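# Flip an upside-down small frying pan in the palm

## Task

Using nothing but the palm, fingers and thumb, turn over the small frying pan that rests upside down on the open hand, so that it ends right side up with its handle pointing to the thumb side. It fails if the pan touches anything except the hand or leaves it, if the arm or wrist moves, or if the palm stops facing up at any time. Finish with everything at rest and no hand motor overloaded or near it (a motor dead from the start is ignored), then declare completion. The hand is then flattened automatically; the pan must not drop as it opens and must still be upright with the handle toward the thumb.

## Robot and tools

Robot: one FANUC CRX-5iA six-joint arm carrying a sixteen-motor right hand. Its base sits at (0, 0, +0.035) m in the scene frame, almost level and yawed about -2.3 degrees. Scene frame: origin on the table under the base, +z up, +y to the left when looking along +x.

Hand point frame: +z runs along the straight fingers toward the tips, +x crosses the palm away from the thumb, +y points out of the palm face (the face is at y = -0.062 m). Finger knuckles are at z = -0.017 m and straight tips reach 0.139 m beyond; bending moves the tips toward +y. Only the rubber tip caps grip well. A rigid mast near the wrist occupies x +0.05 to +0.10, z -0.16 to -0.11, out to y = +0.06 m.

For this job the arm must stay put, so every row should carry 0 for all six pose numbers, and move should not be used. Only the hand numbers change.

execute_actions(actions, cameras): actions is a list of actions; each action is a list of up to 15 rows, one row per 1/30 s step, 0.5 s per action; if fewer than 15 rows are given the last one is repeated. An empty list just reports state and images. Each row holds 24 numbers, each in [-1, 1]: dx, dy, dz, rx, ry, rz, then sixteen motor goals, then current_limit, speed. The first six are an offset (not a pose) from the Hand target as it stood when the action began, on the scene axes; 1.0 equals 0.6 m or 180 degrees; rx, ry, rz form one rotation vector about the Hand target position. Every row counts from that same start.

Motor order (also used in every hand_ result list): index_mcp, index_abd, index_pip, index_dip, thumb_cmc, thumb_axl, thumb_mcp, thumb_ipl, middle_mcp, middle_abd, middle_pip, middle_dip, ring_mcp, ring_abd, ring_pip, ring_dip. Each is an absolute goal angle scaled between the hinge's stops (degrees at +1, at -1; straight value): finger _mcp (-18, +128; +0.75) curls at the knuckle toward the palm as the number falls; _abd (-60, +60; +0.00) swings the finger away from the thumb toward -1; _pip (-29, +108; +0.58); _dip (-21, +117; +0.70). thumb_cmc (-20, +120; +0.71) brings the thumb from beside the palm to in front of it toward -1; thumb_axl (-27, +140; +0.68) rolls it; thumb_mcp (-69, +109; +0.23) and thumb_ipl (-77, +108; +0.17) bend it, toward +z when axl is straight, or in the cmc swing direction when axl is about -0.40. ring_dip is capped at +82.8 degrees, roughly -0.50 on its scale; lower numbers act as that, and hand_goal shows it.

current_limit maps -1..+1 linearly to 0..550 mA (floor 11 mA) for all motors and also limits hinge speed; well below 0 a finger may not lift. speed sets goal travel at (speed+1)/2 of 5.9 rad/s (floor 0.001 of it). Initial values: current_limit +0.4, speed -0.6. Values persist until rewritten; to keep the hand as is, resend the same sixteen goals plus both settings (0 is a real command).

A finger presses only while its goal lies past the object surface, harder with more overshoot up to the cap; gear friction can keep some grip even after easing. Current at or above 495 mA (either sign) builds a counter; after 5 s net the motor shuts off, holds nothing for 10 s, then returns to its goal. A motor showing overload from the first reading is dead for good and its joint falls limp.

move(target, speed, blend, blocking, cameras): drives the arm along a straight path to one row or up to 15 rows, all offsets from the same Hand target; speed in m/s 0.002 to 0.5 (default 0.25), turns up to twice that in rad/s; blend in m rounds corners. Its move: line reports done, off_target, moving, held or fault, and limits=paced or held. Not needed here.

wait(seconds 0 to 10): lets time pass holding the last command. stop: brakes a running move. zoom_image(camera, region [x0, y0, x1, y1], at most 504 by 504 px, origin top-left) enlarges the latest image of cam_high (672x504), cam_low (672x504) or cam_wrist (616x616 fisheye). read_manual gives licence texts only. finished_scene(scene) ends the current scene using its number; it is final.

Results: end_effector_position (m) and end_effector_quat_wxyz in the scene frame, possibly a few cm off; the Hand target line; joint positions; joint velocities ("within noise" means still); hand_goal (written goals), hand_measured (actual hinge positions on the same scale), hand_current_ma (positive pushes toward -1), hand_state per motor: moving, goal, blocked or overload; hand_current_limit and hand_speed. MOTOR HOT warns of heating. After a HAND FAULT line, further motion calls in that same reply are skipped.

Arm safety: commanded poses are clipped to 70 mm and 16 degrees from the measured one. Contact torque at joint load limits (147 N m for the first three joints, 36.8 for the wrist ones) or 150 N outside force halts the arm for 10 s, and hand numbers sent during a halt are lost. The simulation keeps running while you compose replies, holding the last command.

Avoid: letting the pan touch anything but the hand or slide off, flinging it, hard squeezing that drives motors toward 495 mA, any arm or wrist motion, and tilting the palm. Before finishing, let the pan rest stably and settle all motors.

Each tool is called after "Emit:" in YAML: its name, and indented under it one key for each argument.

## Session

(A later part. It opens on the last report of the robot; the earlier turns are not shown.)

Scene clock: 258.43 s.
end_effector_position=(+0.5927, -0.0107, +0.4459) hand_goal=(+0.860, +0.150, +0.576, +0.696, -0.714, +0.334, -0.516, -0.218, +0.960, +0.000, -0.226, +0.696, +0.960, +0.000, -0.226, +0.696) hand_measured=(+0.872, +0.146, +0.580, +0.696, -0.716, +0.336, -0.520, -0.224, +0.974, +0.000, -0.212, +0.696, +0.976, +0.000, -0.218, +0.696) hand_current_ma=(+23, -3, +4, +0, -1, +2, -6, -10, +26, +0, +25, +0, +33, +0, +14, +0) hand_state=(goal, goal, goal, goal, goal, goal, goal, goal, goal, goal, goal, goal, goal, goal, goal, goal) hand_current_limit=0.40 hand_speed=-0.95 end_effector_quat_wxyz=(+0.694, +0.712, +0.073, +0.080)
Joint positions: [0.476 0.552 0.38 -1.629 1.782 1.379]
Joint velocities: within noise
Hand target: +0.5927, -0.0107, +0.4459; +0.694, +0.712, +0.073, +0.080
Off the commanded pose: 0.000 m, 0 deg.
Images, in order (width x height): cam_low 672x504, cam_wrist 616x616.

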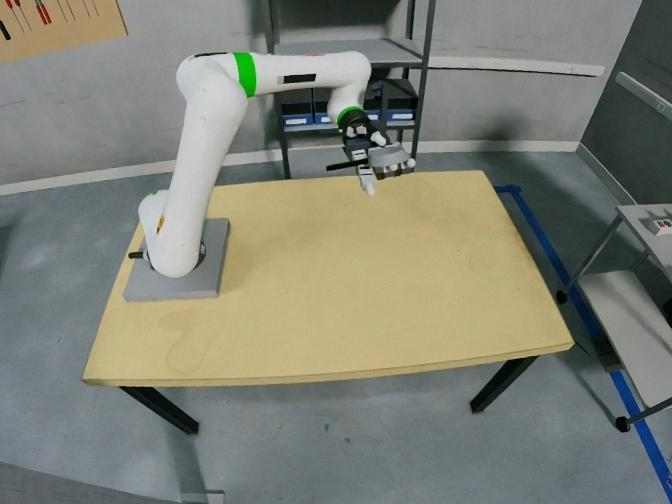

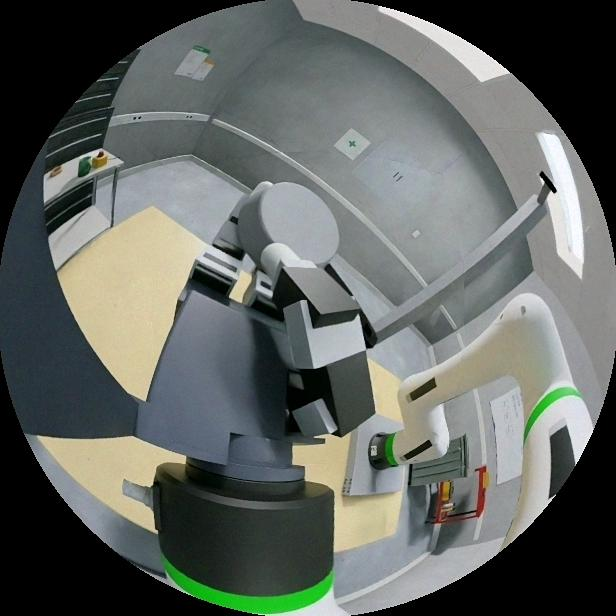

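Emit:
execute_actions:
  actions: []

Emit:
zoom_image:
  camera: "cam_wrist"
  region: [110, 120, 460, 440]

Emit:
zoom_image:
  camera: "cam_low"
  region: [325, 110, 425, 200]

Emit:
zoom_image:
  camera: "cam_high"
  region: [245, 145, 325, 215]

Scene clock: 276.50 s.
end_effector_position=(+0.5927, -0.0107, +0.4459) hand_goal=(+0.860, +0.150, +0.576, +0.696, -0.714, +0.334, -0.516, -0.218, +0.960, +0.000, -0.226, +0.696, +0.960, +0.000, -0.226, +0.696) hand_measured=(+0.872, +0.146, +0.580, +0.696, -0.716, +0.336, -0.520, -0.224, +0.974, +0.000, -0.212, +0.696, +0.976, +0.000, -0.218, +0.696) hand_current_ma=(+23, -3, +4, +0, -1, +2, -6, -10, +27, +0, +25, +0, +33, +0, +14, +0) hand_state=(goal, goal, goal, goal, goal, goal, goal, goal, goal, goal, goal, goal, goal, goal, goal, goal) hand_current_limit=0.40 hand_speed=-0.95 end_effector_quat_wxyz=(+0.694, +0.712, +0.073, +0.080)
Joint positions: [0.476 0.552 0.38 -1.629 1.782 1.379]
Joint velocities: within noise
Hand target: +0.5927, -0.0107, +0.4459; +0.694, +0.712, +0.073, +0.080
Off the commanded pose: 0.000 m, 0 deg.

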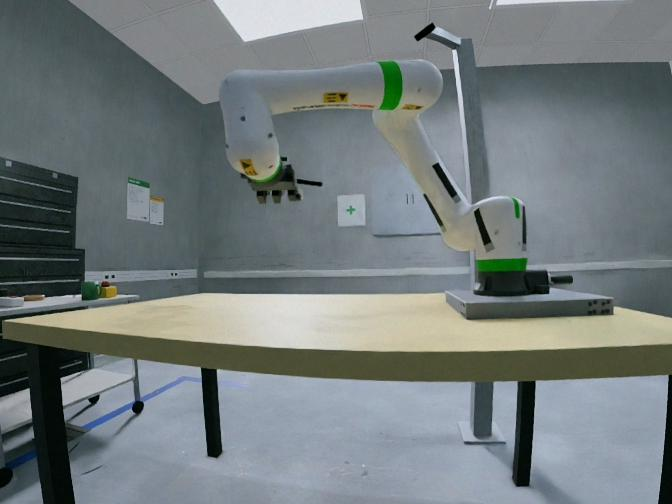

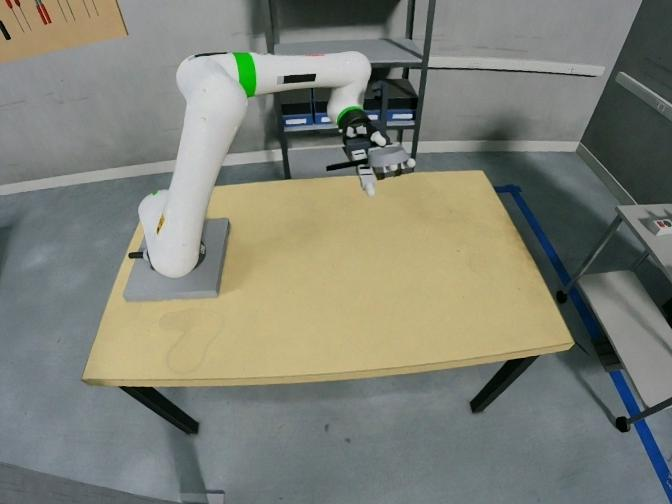

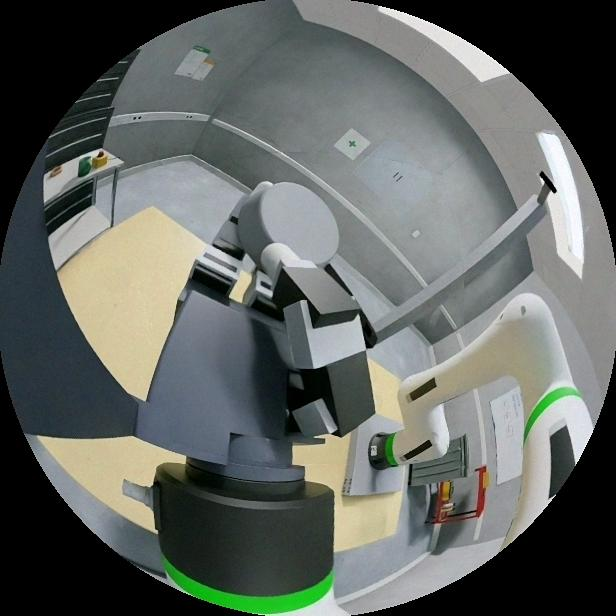

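Scaled by 1.440 from the camera's 616x616 image, which has a finer 880x880 frame.

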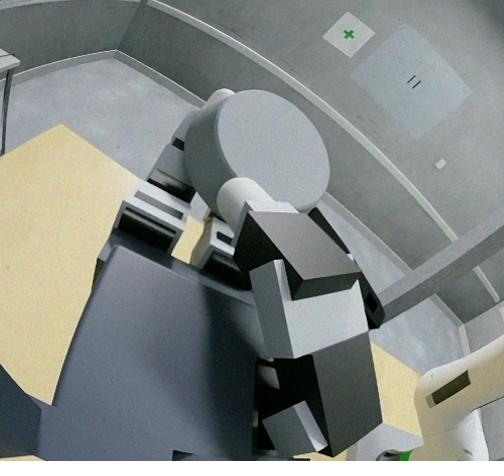

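Scaled by 5.040 from the camera's 672x504 image, which has a finer 960x720 frame.

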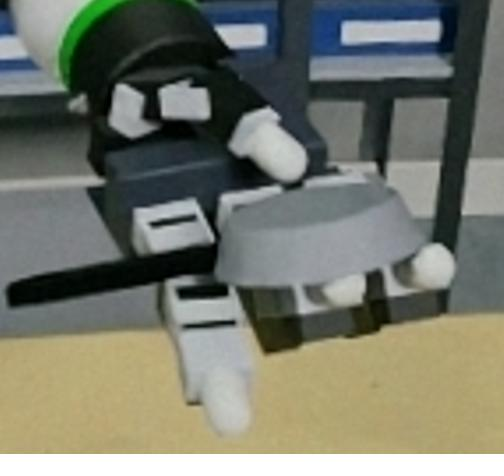

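Scaled by 6.300 from the camera's 672x504 image, which has a finer 960x720 frame.

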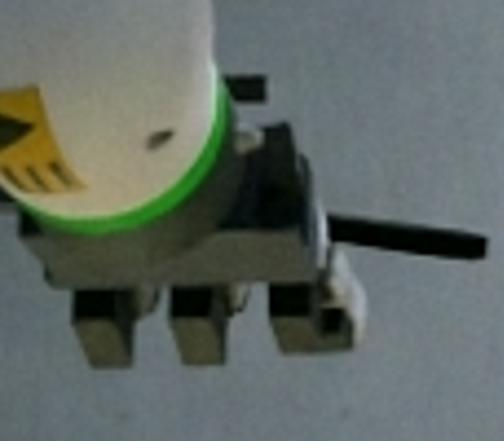

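Emit:
execute_actions:
  actions:
    - [[0,0,0,0,0,0, 0.88,0.15,0.576,0.696, -0.714,0.334,-0.517,-0.218, 0.959,0,-0.36,0.696, 0.959,0,-0.36,0.696, 0.4,-0.95]]
  cameras: ["cam_high","cam_low","cam_wrist"]

Emit:
zoom_image:
  camera: "cam_wrist"
  region: [110, 120, 460, 440]

Emit:
zoom_image:
  camera: "cam_low"
  region: [325, 110, 425, 200]

Emit:
zoom_image:
  camera: "cam_high"
  region: [245, 145, 325, 215]

Scene clock: 280.67 s.
end_effector_position=(+0.5927, -0.0107, +0.4459) hand_goal=(+0.880, +0.150, +0.576, +0.696, -0.714, +0.334, -0.516, -0.218, +0.960, +0.000, -0.360, +0.696, +0.960, +0.000, -0.360, +0.696) hand_measured=(+0.892, +0.146, +0.580, +0.696, -0.716, +0.336, -0.520, -0.224, +0.974, +0.000, -0.352, +0.696, +0.976, +0.000, -0.348, +0.696) hand_current_ma=(+24, -3, +4, +0, -1, +2, -6, -10, +28, +0, +13, +0, +33, +0, +21, +0) hand_state=(goal, goal, goal, goal, goal, goal, goal, goal, goal, goal, goal, goal, goal, goal, goal, goal) hand_current_limit=0.40 hand_speed=-0.95 end_effector_quat_wxyz=(+0.694, +0.712, +0.073, +0.080)
Joint positions: [0.476 0.552 0.38 -1.629 1.782 1.379]
Joint velocities: within noise
Hand target: +0.5927, -0.0107, +0.4459; +0.694, +0.712, +0.073, +0.080
Off the commanded pose: 0.000 m, 0 deg.

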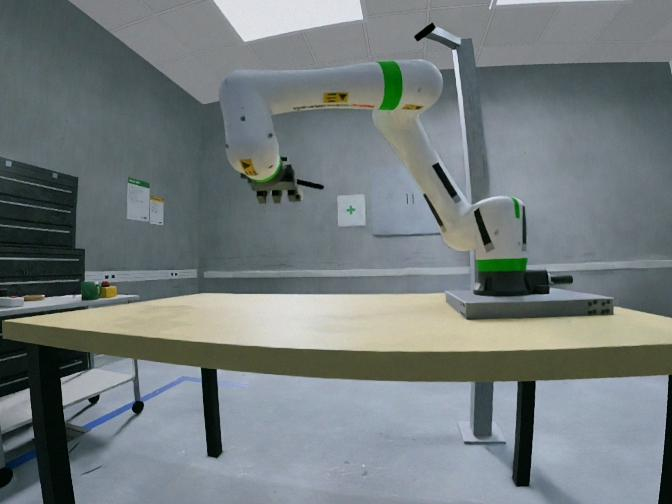

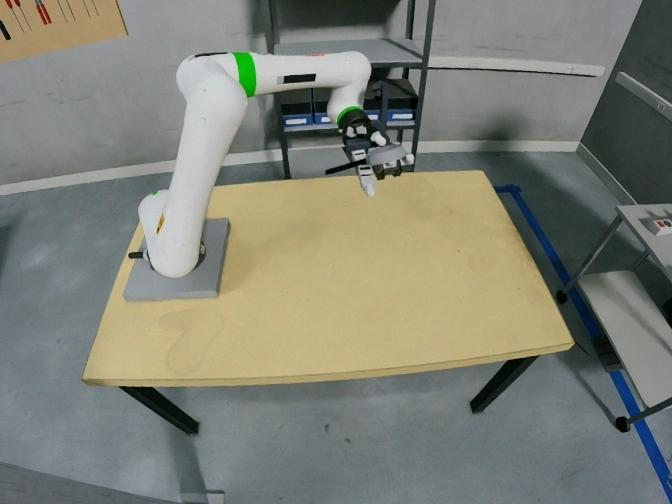

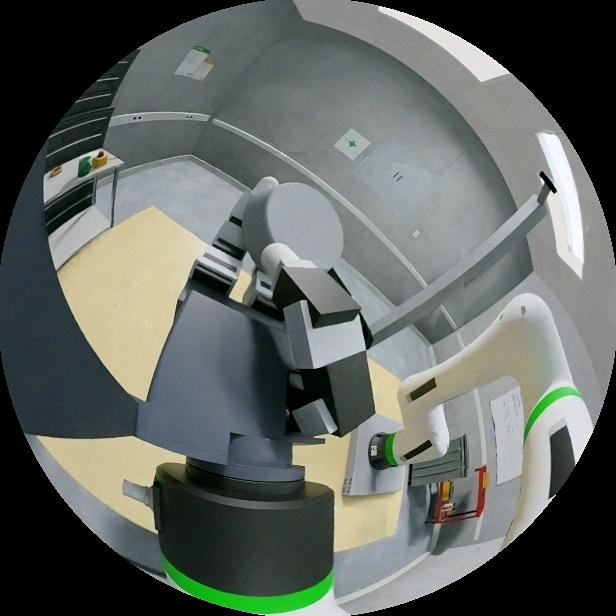

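Scaled by 1.440 from the camera's 616x616 image, which has a finer 880x880 frame.

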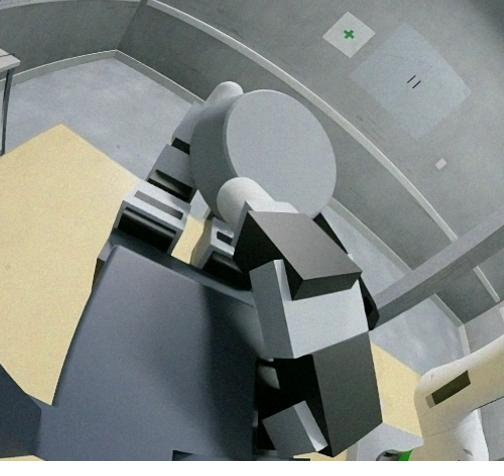

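Scaled by 5.040 from the camera's 672x504 image, which has a finer 960x720 frame.

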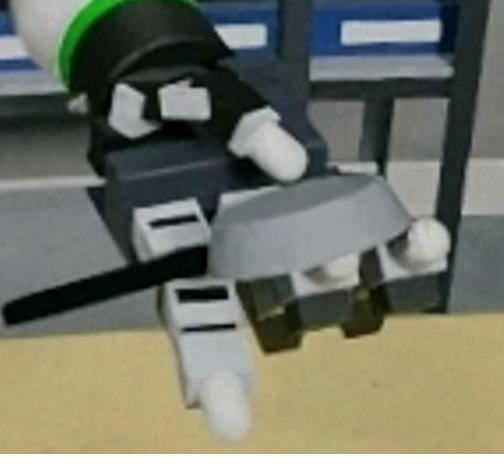

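Scaled by 6.300 from the camera's 672x504 image, which has a finer 960x720 frame.

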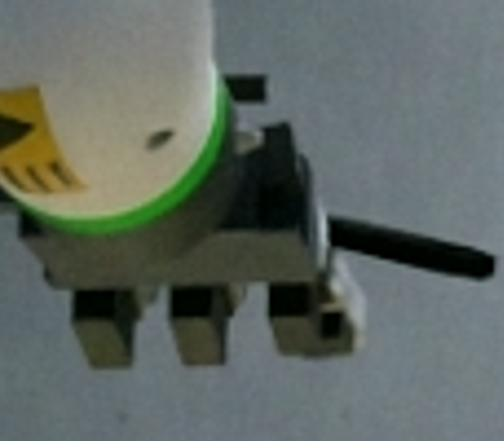

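Emit:
execute_actions:
  actions:
    - [[0,0,0,0,0,0, 0.80,0.15,0.576,0.696, -0.714,0.334,-0.517,-0.218, 0.959,0,-0.49,0.696, 0.959,0,-0.49,0.696, 0.4,-0.95]]
  cameras: ["cam_high","cam_low","cam_wrist"]

Emit:
zoom_image:
  camera: "cam_wrist"
  region: [110, 120, 460, 440]

Emit:
zoom_image:
  camera: "cam_low"
  region: [325, 110, 425, 200]

Emit:
zoom_image:
  camera: "cam_high"
  region: [245, 145, 325, 215]

Scene clock: 289.00 s.
end_effector_position=(+0.5927, -0.0107, +0.4459) hand_goal=(+0.800, +0.150, +0.576, +0.696, -0.714, +0.334, -0.516, -0.218, +0.960, +0.000, -0.490, +0.696, +0.960, +0.000, -0.490, +0.696) hand_measured=(+0.836, +0.148, +0.580, +0.696, -0.716, +0.336, -0.520, -0.224, +0.974, +0.000, -0.482, +0.696, +0.976, +0.000, -0.480, +0.696) hand_current_ma=(+95, -2, +4, +0, -1, +2, -6, -10, +28, +0, +11, +0, +33, +0, +18, +0) hand_state=(blocked, goal, goal, goal, goal, goal, goal, goal, goal, goal, goal, goal, goal, goal, goal, goal) hand_current_limit=0.40 hand_speed=-0.95 end_effector_quat_wxyz=(+0.694, +0.712, +0.073, +0.080)
Joint positions: [0.476 0.552 0.38 -1.629 1.782 1.379]
Joint velocities: within noise
Hand target: +0.5927, -0.0107, +0.4459; +0.694, +0.712, +0.073, +0.080
Off the commanded pose: 0.000 m, 0 deg.

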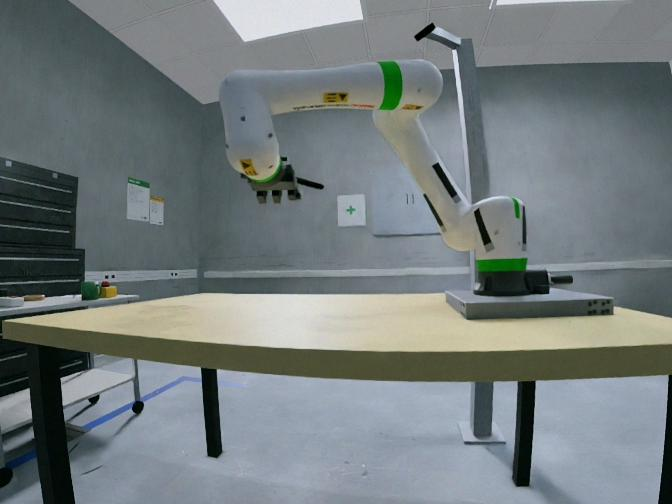

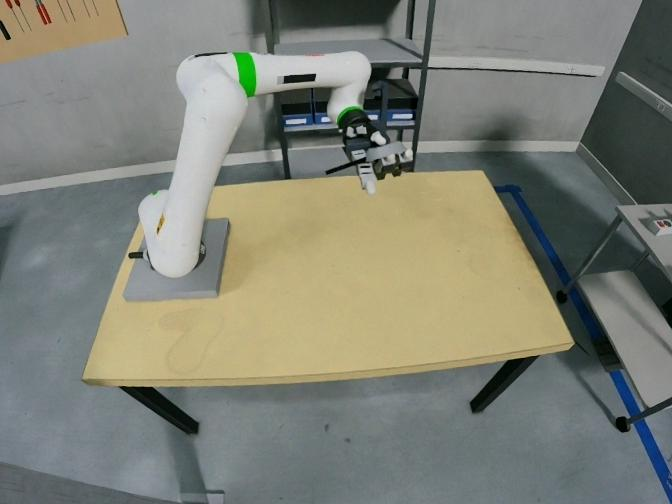

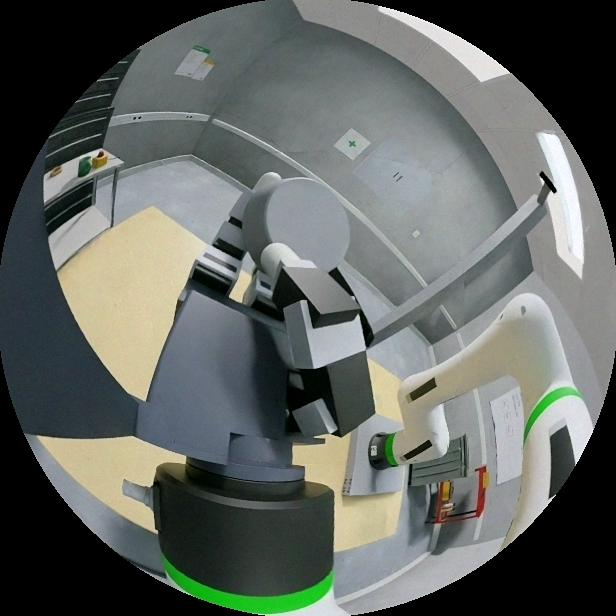

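Scaled by 1.440 from the camera's 616x616 image, which has a finer 880x880 frame.

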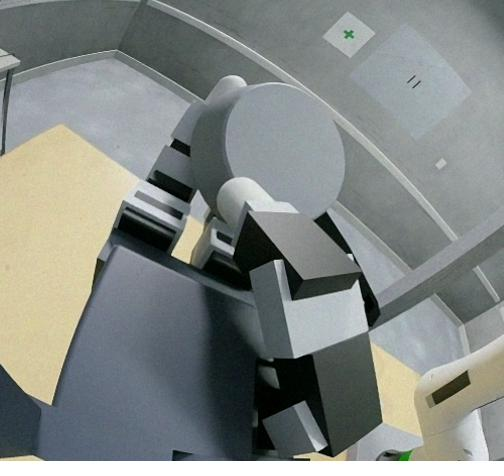

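Scaled by 5.040 from the camera's 672x504 image, which has a finer 960x720 frame.

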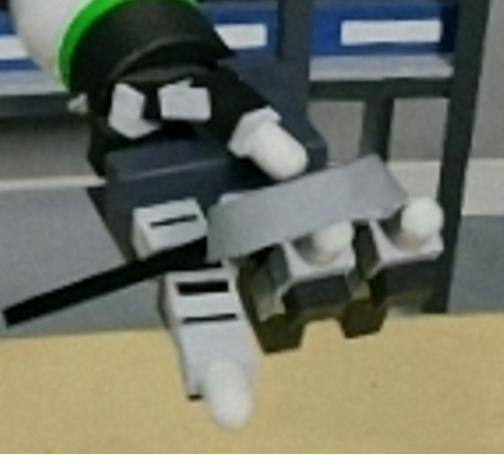

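Scaled by 6.300 from the camera's 672x504 image, which has a finer 960x720 frame.

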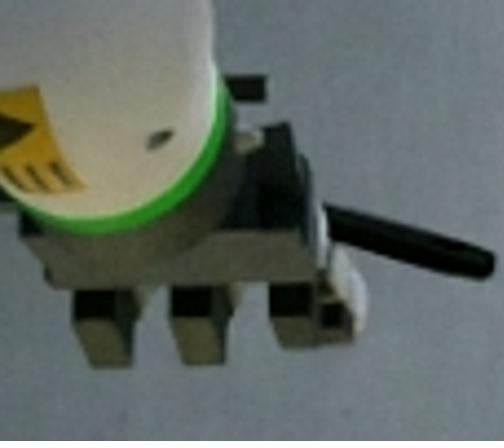

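Emit:
execute_actions:
  actions:
    - [[0,0,0,0,0,0, 0.70,0.15,0.576,0.696, -0.714,0.334,-0.517,-0.218, 0.959,0,-0.60,0.696, 0.959,0,-0.60,0.696, 0.4,-0.95]]
  cameras: ["cam_high","cam_low","cam_wrist"]

Emit:
zoom_image:
  camera: "cam_wrist"
  region: [110, 120, 460, 440]

Emit:
zoom_image:
  camera: "cam_low"
  region: [325, 110, 425, 200]

Emit:
zoom_image:
  camera: "cam_high"
  region: [245, 145, 325, 215]

Scene clock: 294.50 s.
end_effector_position=(+0.5927, -0.0107, +0.4459) hand_goal=(+0.700, +0.150, +0.576, +0.696, -0.714, +0.334, -0.516, -0.218, +0.960, +0.000, -0.600, +0.696, +0.960, +0.000, -0.600, +0.696) hand_measured=(+0.736, +0.148, +0.580, +0.696, -0.716, +0.334, -0.520, -0.224, +0.974, +0.000, -0.594, +0.696, +0.976, +0.000, -0.592, +0.696) hand_current_ma=(+94, -2, +4, +0, -1, +0, -6, -10, +28, +0, +10, +0, +33, +0, +11, +0) hand_state=(moving, goal, goal, goal, goal, goal, goal, goal, goal, goal, goal, goal, goal, goal, goal, goal) hand_current_limit=0.40 hand_speed=-0.95 end_effector_quat_wxyz=(+0.694, +0.712, +0.073, +0.080)
Joint positions: [0.476 0.552 0.38 -1.629 1.782 1.379]
Joint velocities: within noise
Hand target: +0.5927, -0.0107, +0.4459; +0.694, +0.712, +0.073, +0.080
Off the commanded pose: 0.000 m, 0 deg.

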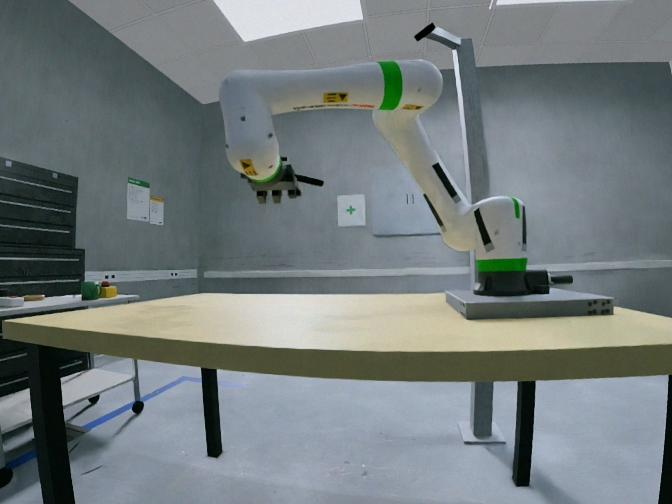

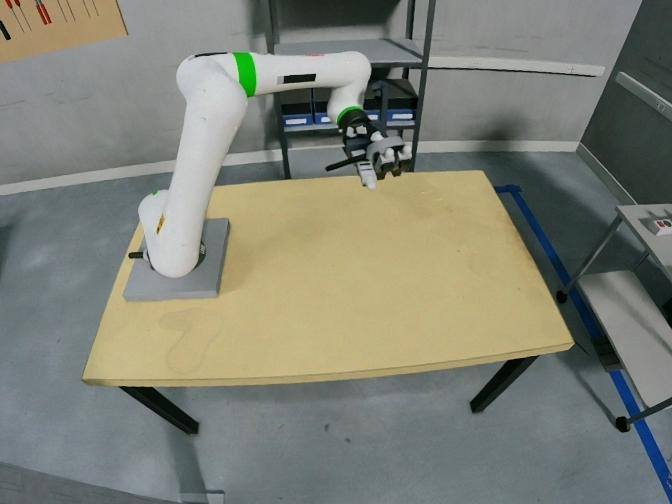

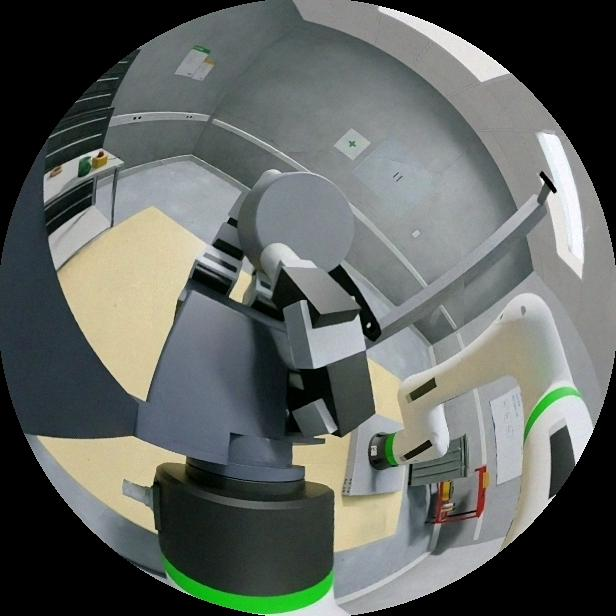

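Scaled by 1.440 from the camera's 616x616 image, which has a finer 880x880 frame.

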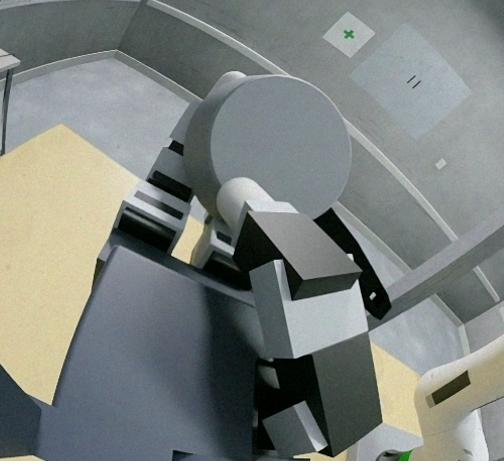

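Scaled by 5.040 from the camera's 672x504 image, which has a finer 960x720 frame.

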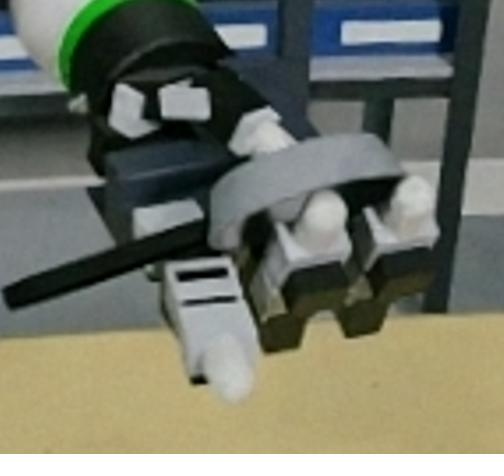

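Scaled by 6.300 from the camera's 672x504 image, which has a finer 960x720 frame.

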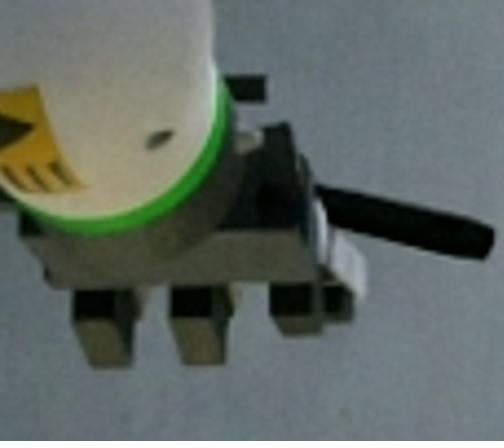

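Emit:
execute_actions:
  actions:
    - [[0,0,0,0,0,0, 0.58,0.15,0.576,0.696, -0.714,0.334,-0.517,-0.218, 0.959,0,-0.72,0.696, 0.959,0,-0.72,0.696, 0.4,-0.95]]
  cameras: ["cam_high","cam_low","cam_wrist"]

Emit:
zoom_image:
  camera: "cam_wrist"
  region: [110, 120, 460, 440]

Emit:
zoom_image:
  camera: "cam_low"
  region: [325, 110, 425, 200]

Emit:
zoom_image:
  camera: "cam_high"
  region: [245, 145, 325, 215]

Scene clock: 304.67 s.
end_effector_position=(+0.5927, -0.0107, +0.4459) hand_goal=(+0.580, +0.150, +0.576, +0.696, -0.714, +0.334, -0.516, -0.218, +0.960, +0.000, -0.720, +0.696, +0.960, +0.000, -0.720, +0.696) hand_measured=(+0.614, +0.148, +0.580, +0.696, -0.716, +0.334, -0.520, -0.224, +0.974, +0.000, -0.714, +0.696, +0.976, +0.000, -0.714, +0.696) hand_current_ma=(+88, -2, +4, +0, -1, +0, -6, -10, +28, +0, +8, +0, +33, +0, +9, +0) hand_state=(blocked, goal, goal, goal, goal, goal, goal, goal, goal, goal, goal, goal, goal, goal, goal, goal) hand_current_limit=0.40 hand_speed=-0.95 end_effector_quat_wxyz=(+0.694, +0.712, +0.073, +0.080)
Joint positions: [0.476 0.552 0.38 -1.629 1.782 1.379]
Joint velocities: within noise
Hand target: +0.5927, -0.0107, +0.4459; +0.694, +0.712, +0.073, +0.080
Off the commanded pose: 0.000 m, 0 deg.

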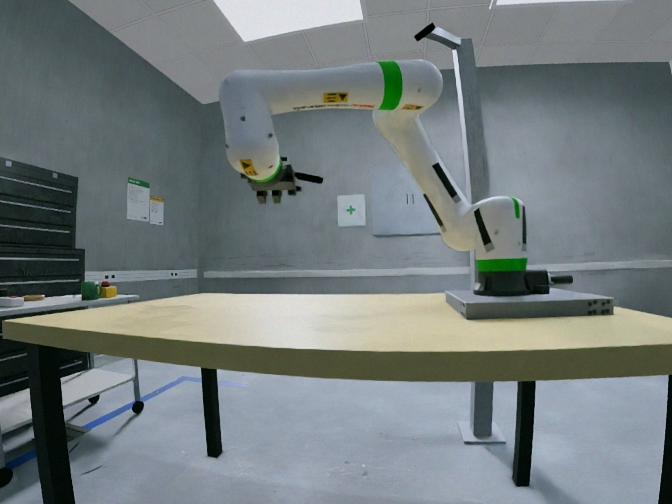

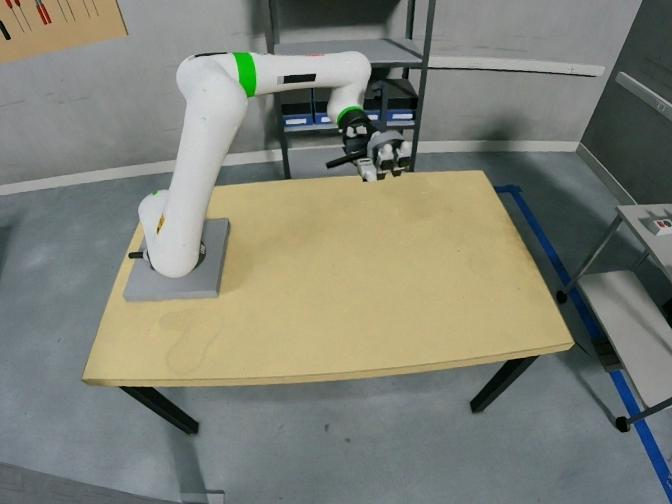

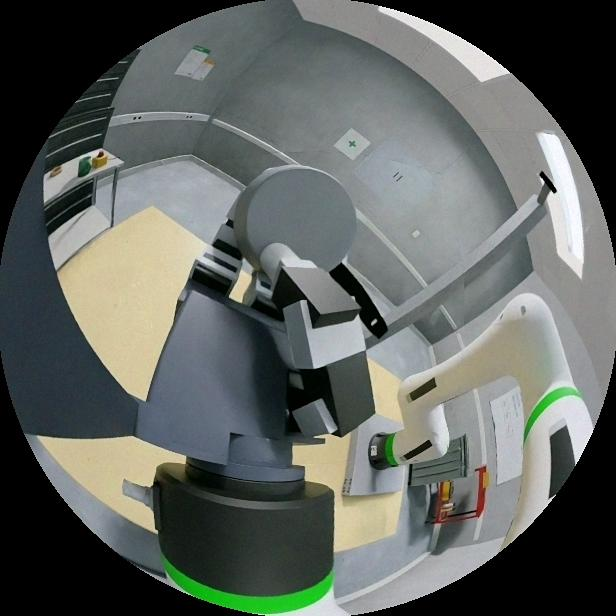

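Scaled by 1.440 from the camera's 616x616 image, which has a finer 880x880 frame.

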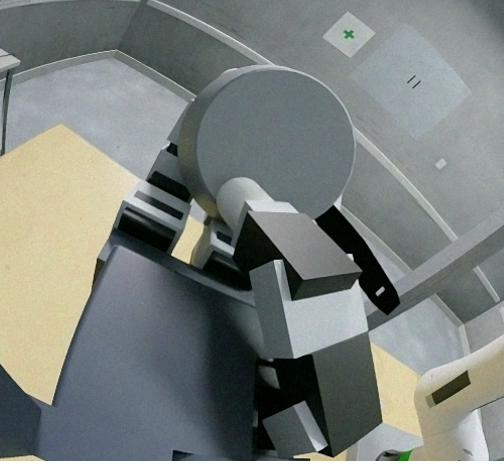

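Scaled by 5.040 from the camera's 672x504 image, which has a finer 960x720 frame.

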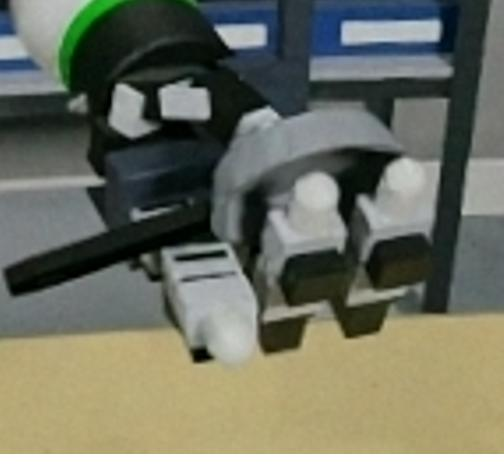

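Scaled by 6.300 from the camera's 672x504 image, which has a finer 960x720 frame.

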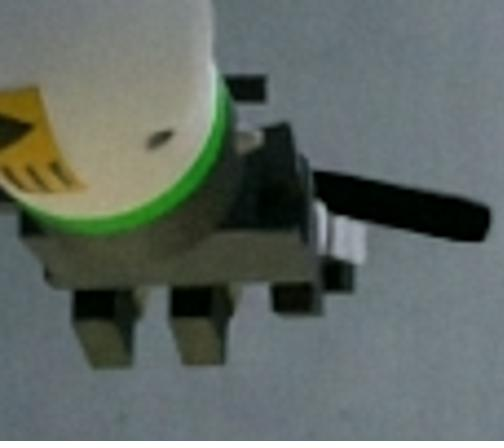

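Emit:
execute_actions:
  actions:
    - [[0,0,0,0,0,0, 0.47,0.15,0.576,0.696, -0.714,0.334,-0.517,-0.218, 0.959,0,-0.82,0.696, 0.959,0,-0.82,0.696, 0.4,-0.95]]
  cameras: ["cam_high","cam_low","cam_wrist"]

Emit:
zoom_image:
  camera: "cam_wrist"
  region: [110, 120, 460, 440]

Emit:
zoom_image:
  camera: "cam_low"
  region: [325, 110, 425, 200]

Emit:
zoom_image:
  camera: "cam_high"
  region: [245, 145, 325, 215]

Scene clock: 322.40 s.
end_effector_position=(+0.5927, -0.0107, +0.4459) hand_goal=(+0.470, +0.150, +0.576, +0.696, -0.714, +0.334, -0.516, -0.218, +0.960, +0.000, -0.820, +0.696, +0.960, +0.000, -0.820, +0.696) hand_measured=(+0.504, +0.148, +0.580, +0.696, -0.716, +0.328, -0.520, -0.224, +0.974, +0.000, -0.814, +0.696, +0.976, +0.000, -0.808, +0.696) hand_current_ma=(+90, -2, +4, +0, -2, -13, -7, -10, +28, +0, +7, +0, +33, +0, +23, +1) hand_state=(blocked, goal, goal, goal, goal, goal, goal, goal, goal, goal, goal, goal, goal, goal, goal, goal) hand_current_limit=0.40 hand_speed=-0.95 end_effector_quat_wxyz=(+0.694, +0.712, +0.073, +0.080)
Joint positions: [0.476 0.552 0.38 -1.629 1.782 1.379]
Joint velocities: within noise
Hand target: +0.5927, -0.0107, +0.4459; +0.694, +0.712, +0.073, +0.080
Off the commanded pose: 0.000 m, 0 deg.

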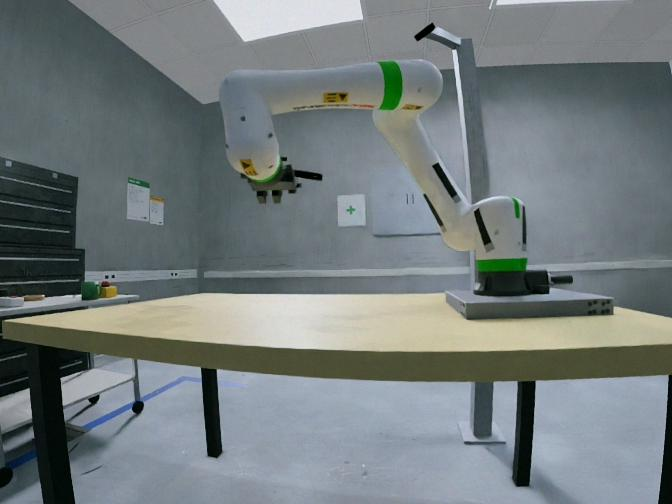

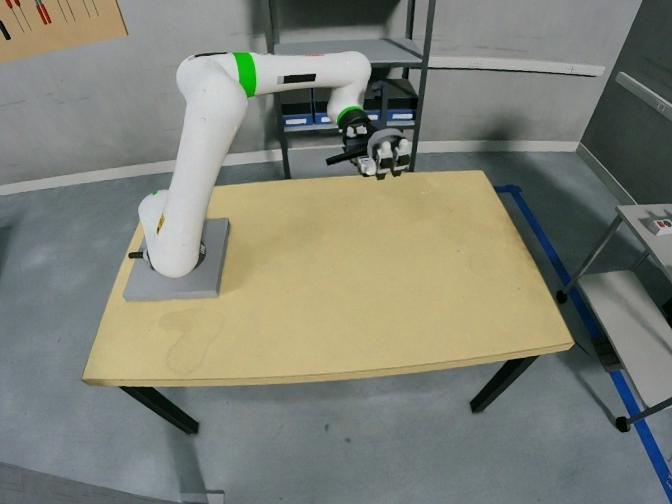

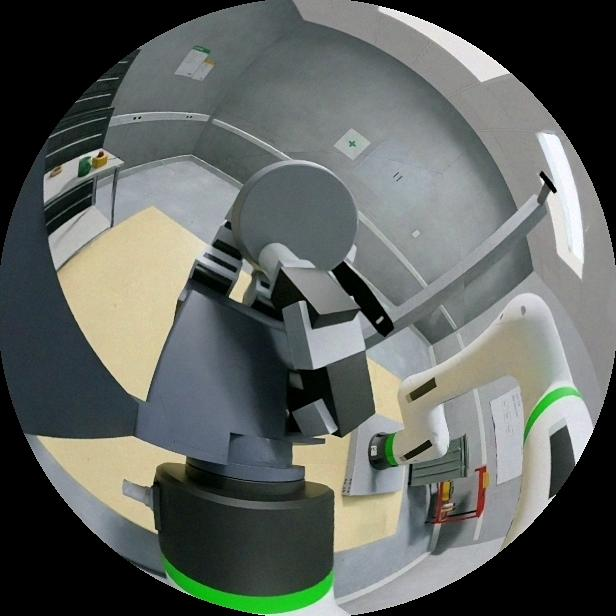

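Scaled by 1.440 from the camera's 616x616 image, which has a finer 880x880 frame.

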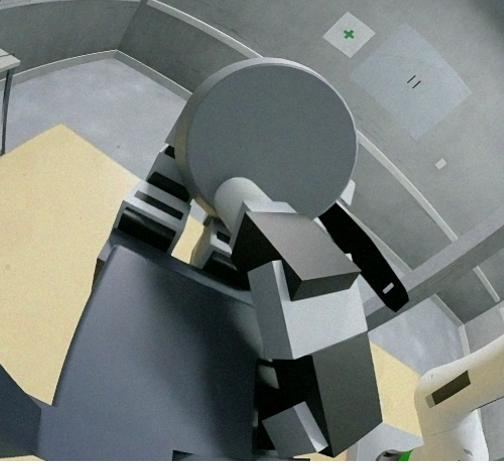

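Scaled by 5.040 from the camera's 672x504 image, which has a finer 960x720 frame.

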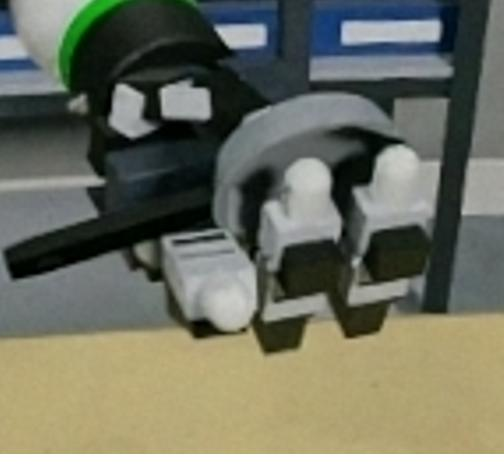

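Scaled by 6.300 from the camera's 672x504 image, which has a finer 960x720 frame.

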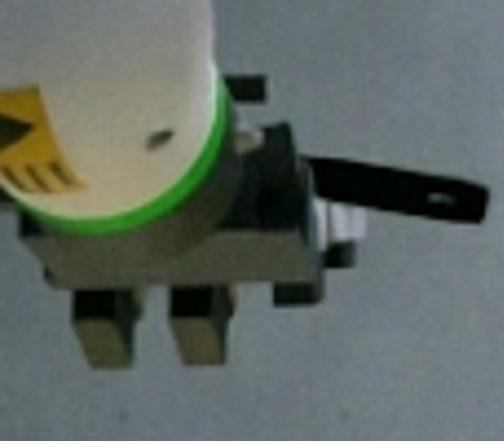

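Emit:
execute_actions:
  actions:
    - [[0,0,0,0,0,0, 0.37,0.15,0.576,0.696, -0.714,0.334,-0.517,-0.218, 0.959,0,-0.89,0.696, 0.959,0,-0.89,0.696, 0.4,-0.95]]
  cameras: ["cam_high","cam_low","cam_wrist"]

Emit:
zoom_image:
  camera: "cam_wrist"
  region: [110, 120, 460, 440]

Emit:
zoom_image:
  camera: "cam_low"
  region: [325, 110, 425, 200]

Emit:
zoom_image:
  camera: "cam_high"
  region: [245, 145, 325, 215]

Scene clock: 339.73 s.
end_effector_position=(+0.5927, -0.0107, +0.4459) hand_goal=(+0.370, +0.150, +0.576, +0.696, -0.714, +0.334, -0.516, -0.218, +0.960, +0.000, -0.890, +0.696, +0.960, +0.000, -0.890, +0.696) hand_measured=(+0.410, +0.148, +0.580, +0.696, -0.718, +0.320, -0.520, -0.224, +0.974, +0.000, -0.886, +0.696, +0.978, +0.002, -0.870, +0.698) hand_current_ma=(+111, -2, +4, +0, -4, -35, -8, -10, +28, +0, +6, +0, +37, +1, +40, +2) hand_state=(blocked, goal, goal, goal, goal, goal, goal, goal, goal, goal, goal, goal, goal, goal, goal, goal) hand_current_limit=0.40 hand_speed=-0.95 end_effector_quat_wxyz=(+0.694, +0.712, +0.073, +0.080)
Joint positions: [0.476 0.552 0.38 -1.629 1.782 1.379]
Joint velocities: within noise
Hand target: +0.5927, -0.0107, +0.4459; +0.694, +0.712, +0.073, +0.080
Off the commanded pose: 0.000 m, 0 deg.

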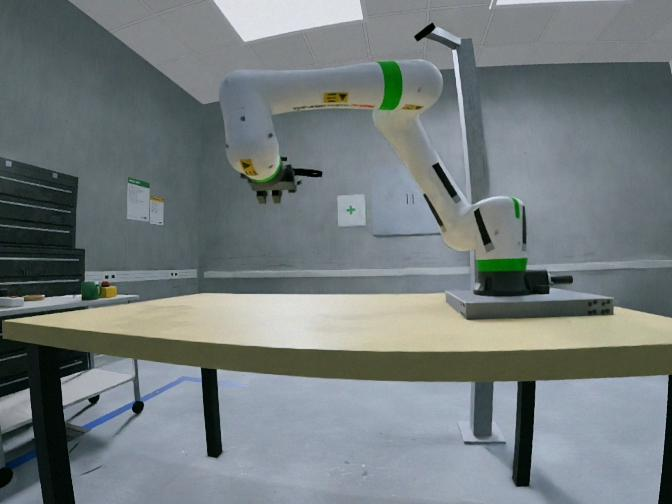

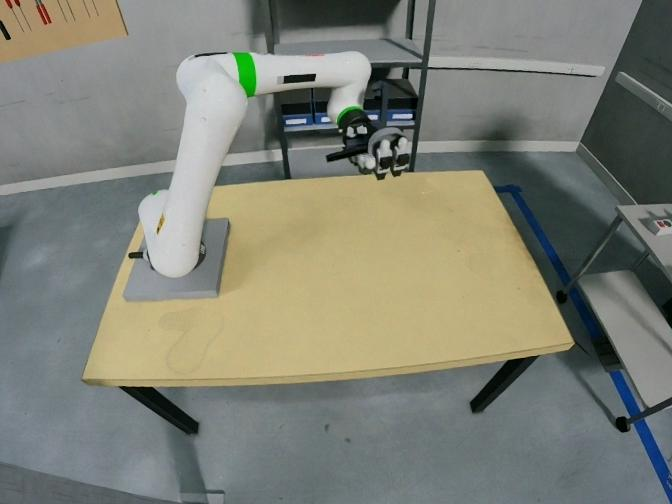

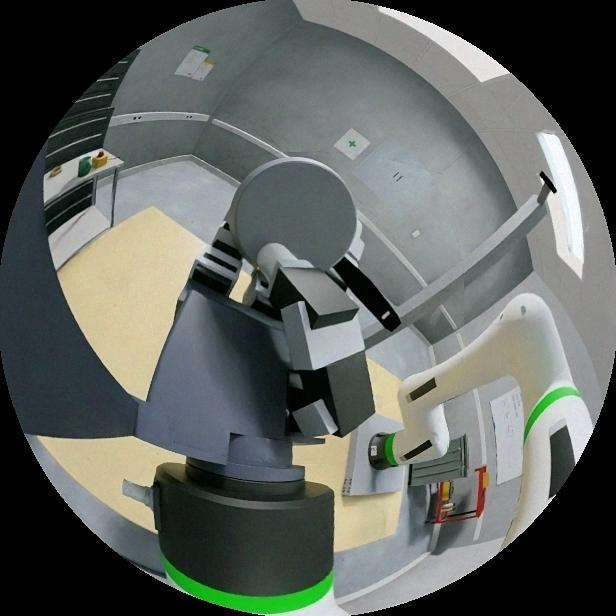

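Scaled by 1.440 from the camera's 616x616 image, which has a finer 880x880 frame.

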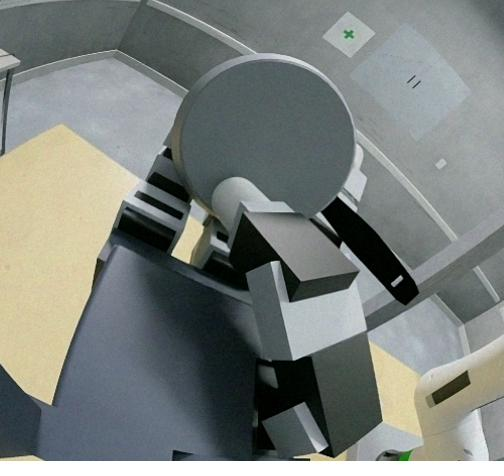

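Scaled by 5.040 from the camera's 672x504 image, which has a finer 960x720 frame.

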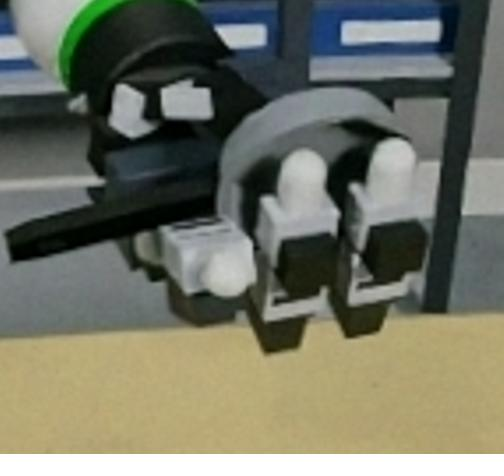

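Scaled by 6.300 from the camera's 672x504 image, which has a finer 960x720 frame.

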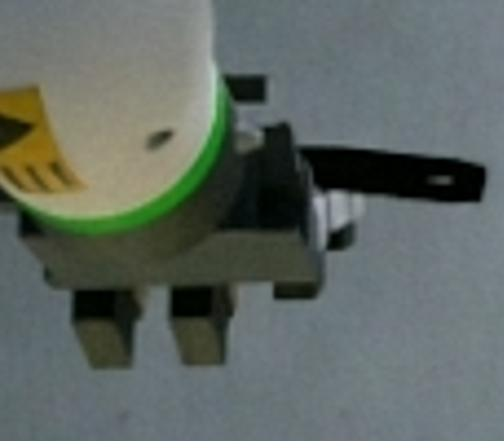

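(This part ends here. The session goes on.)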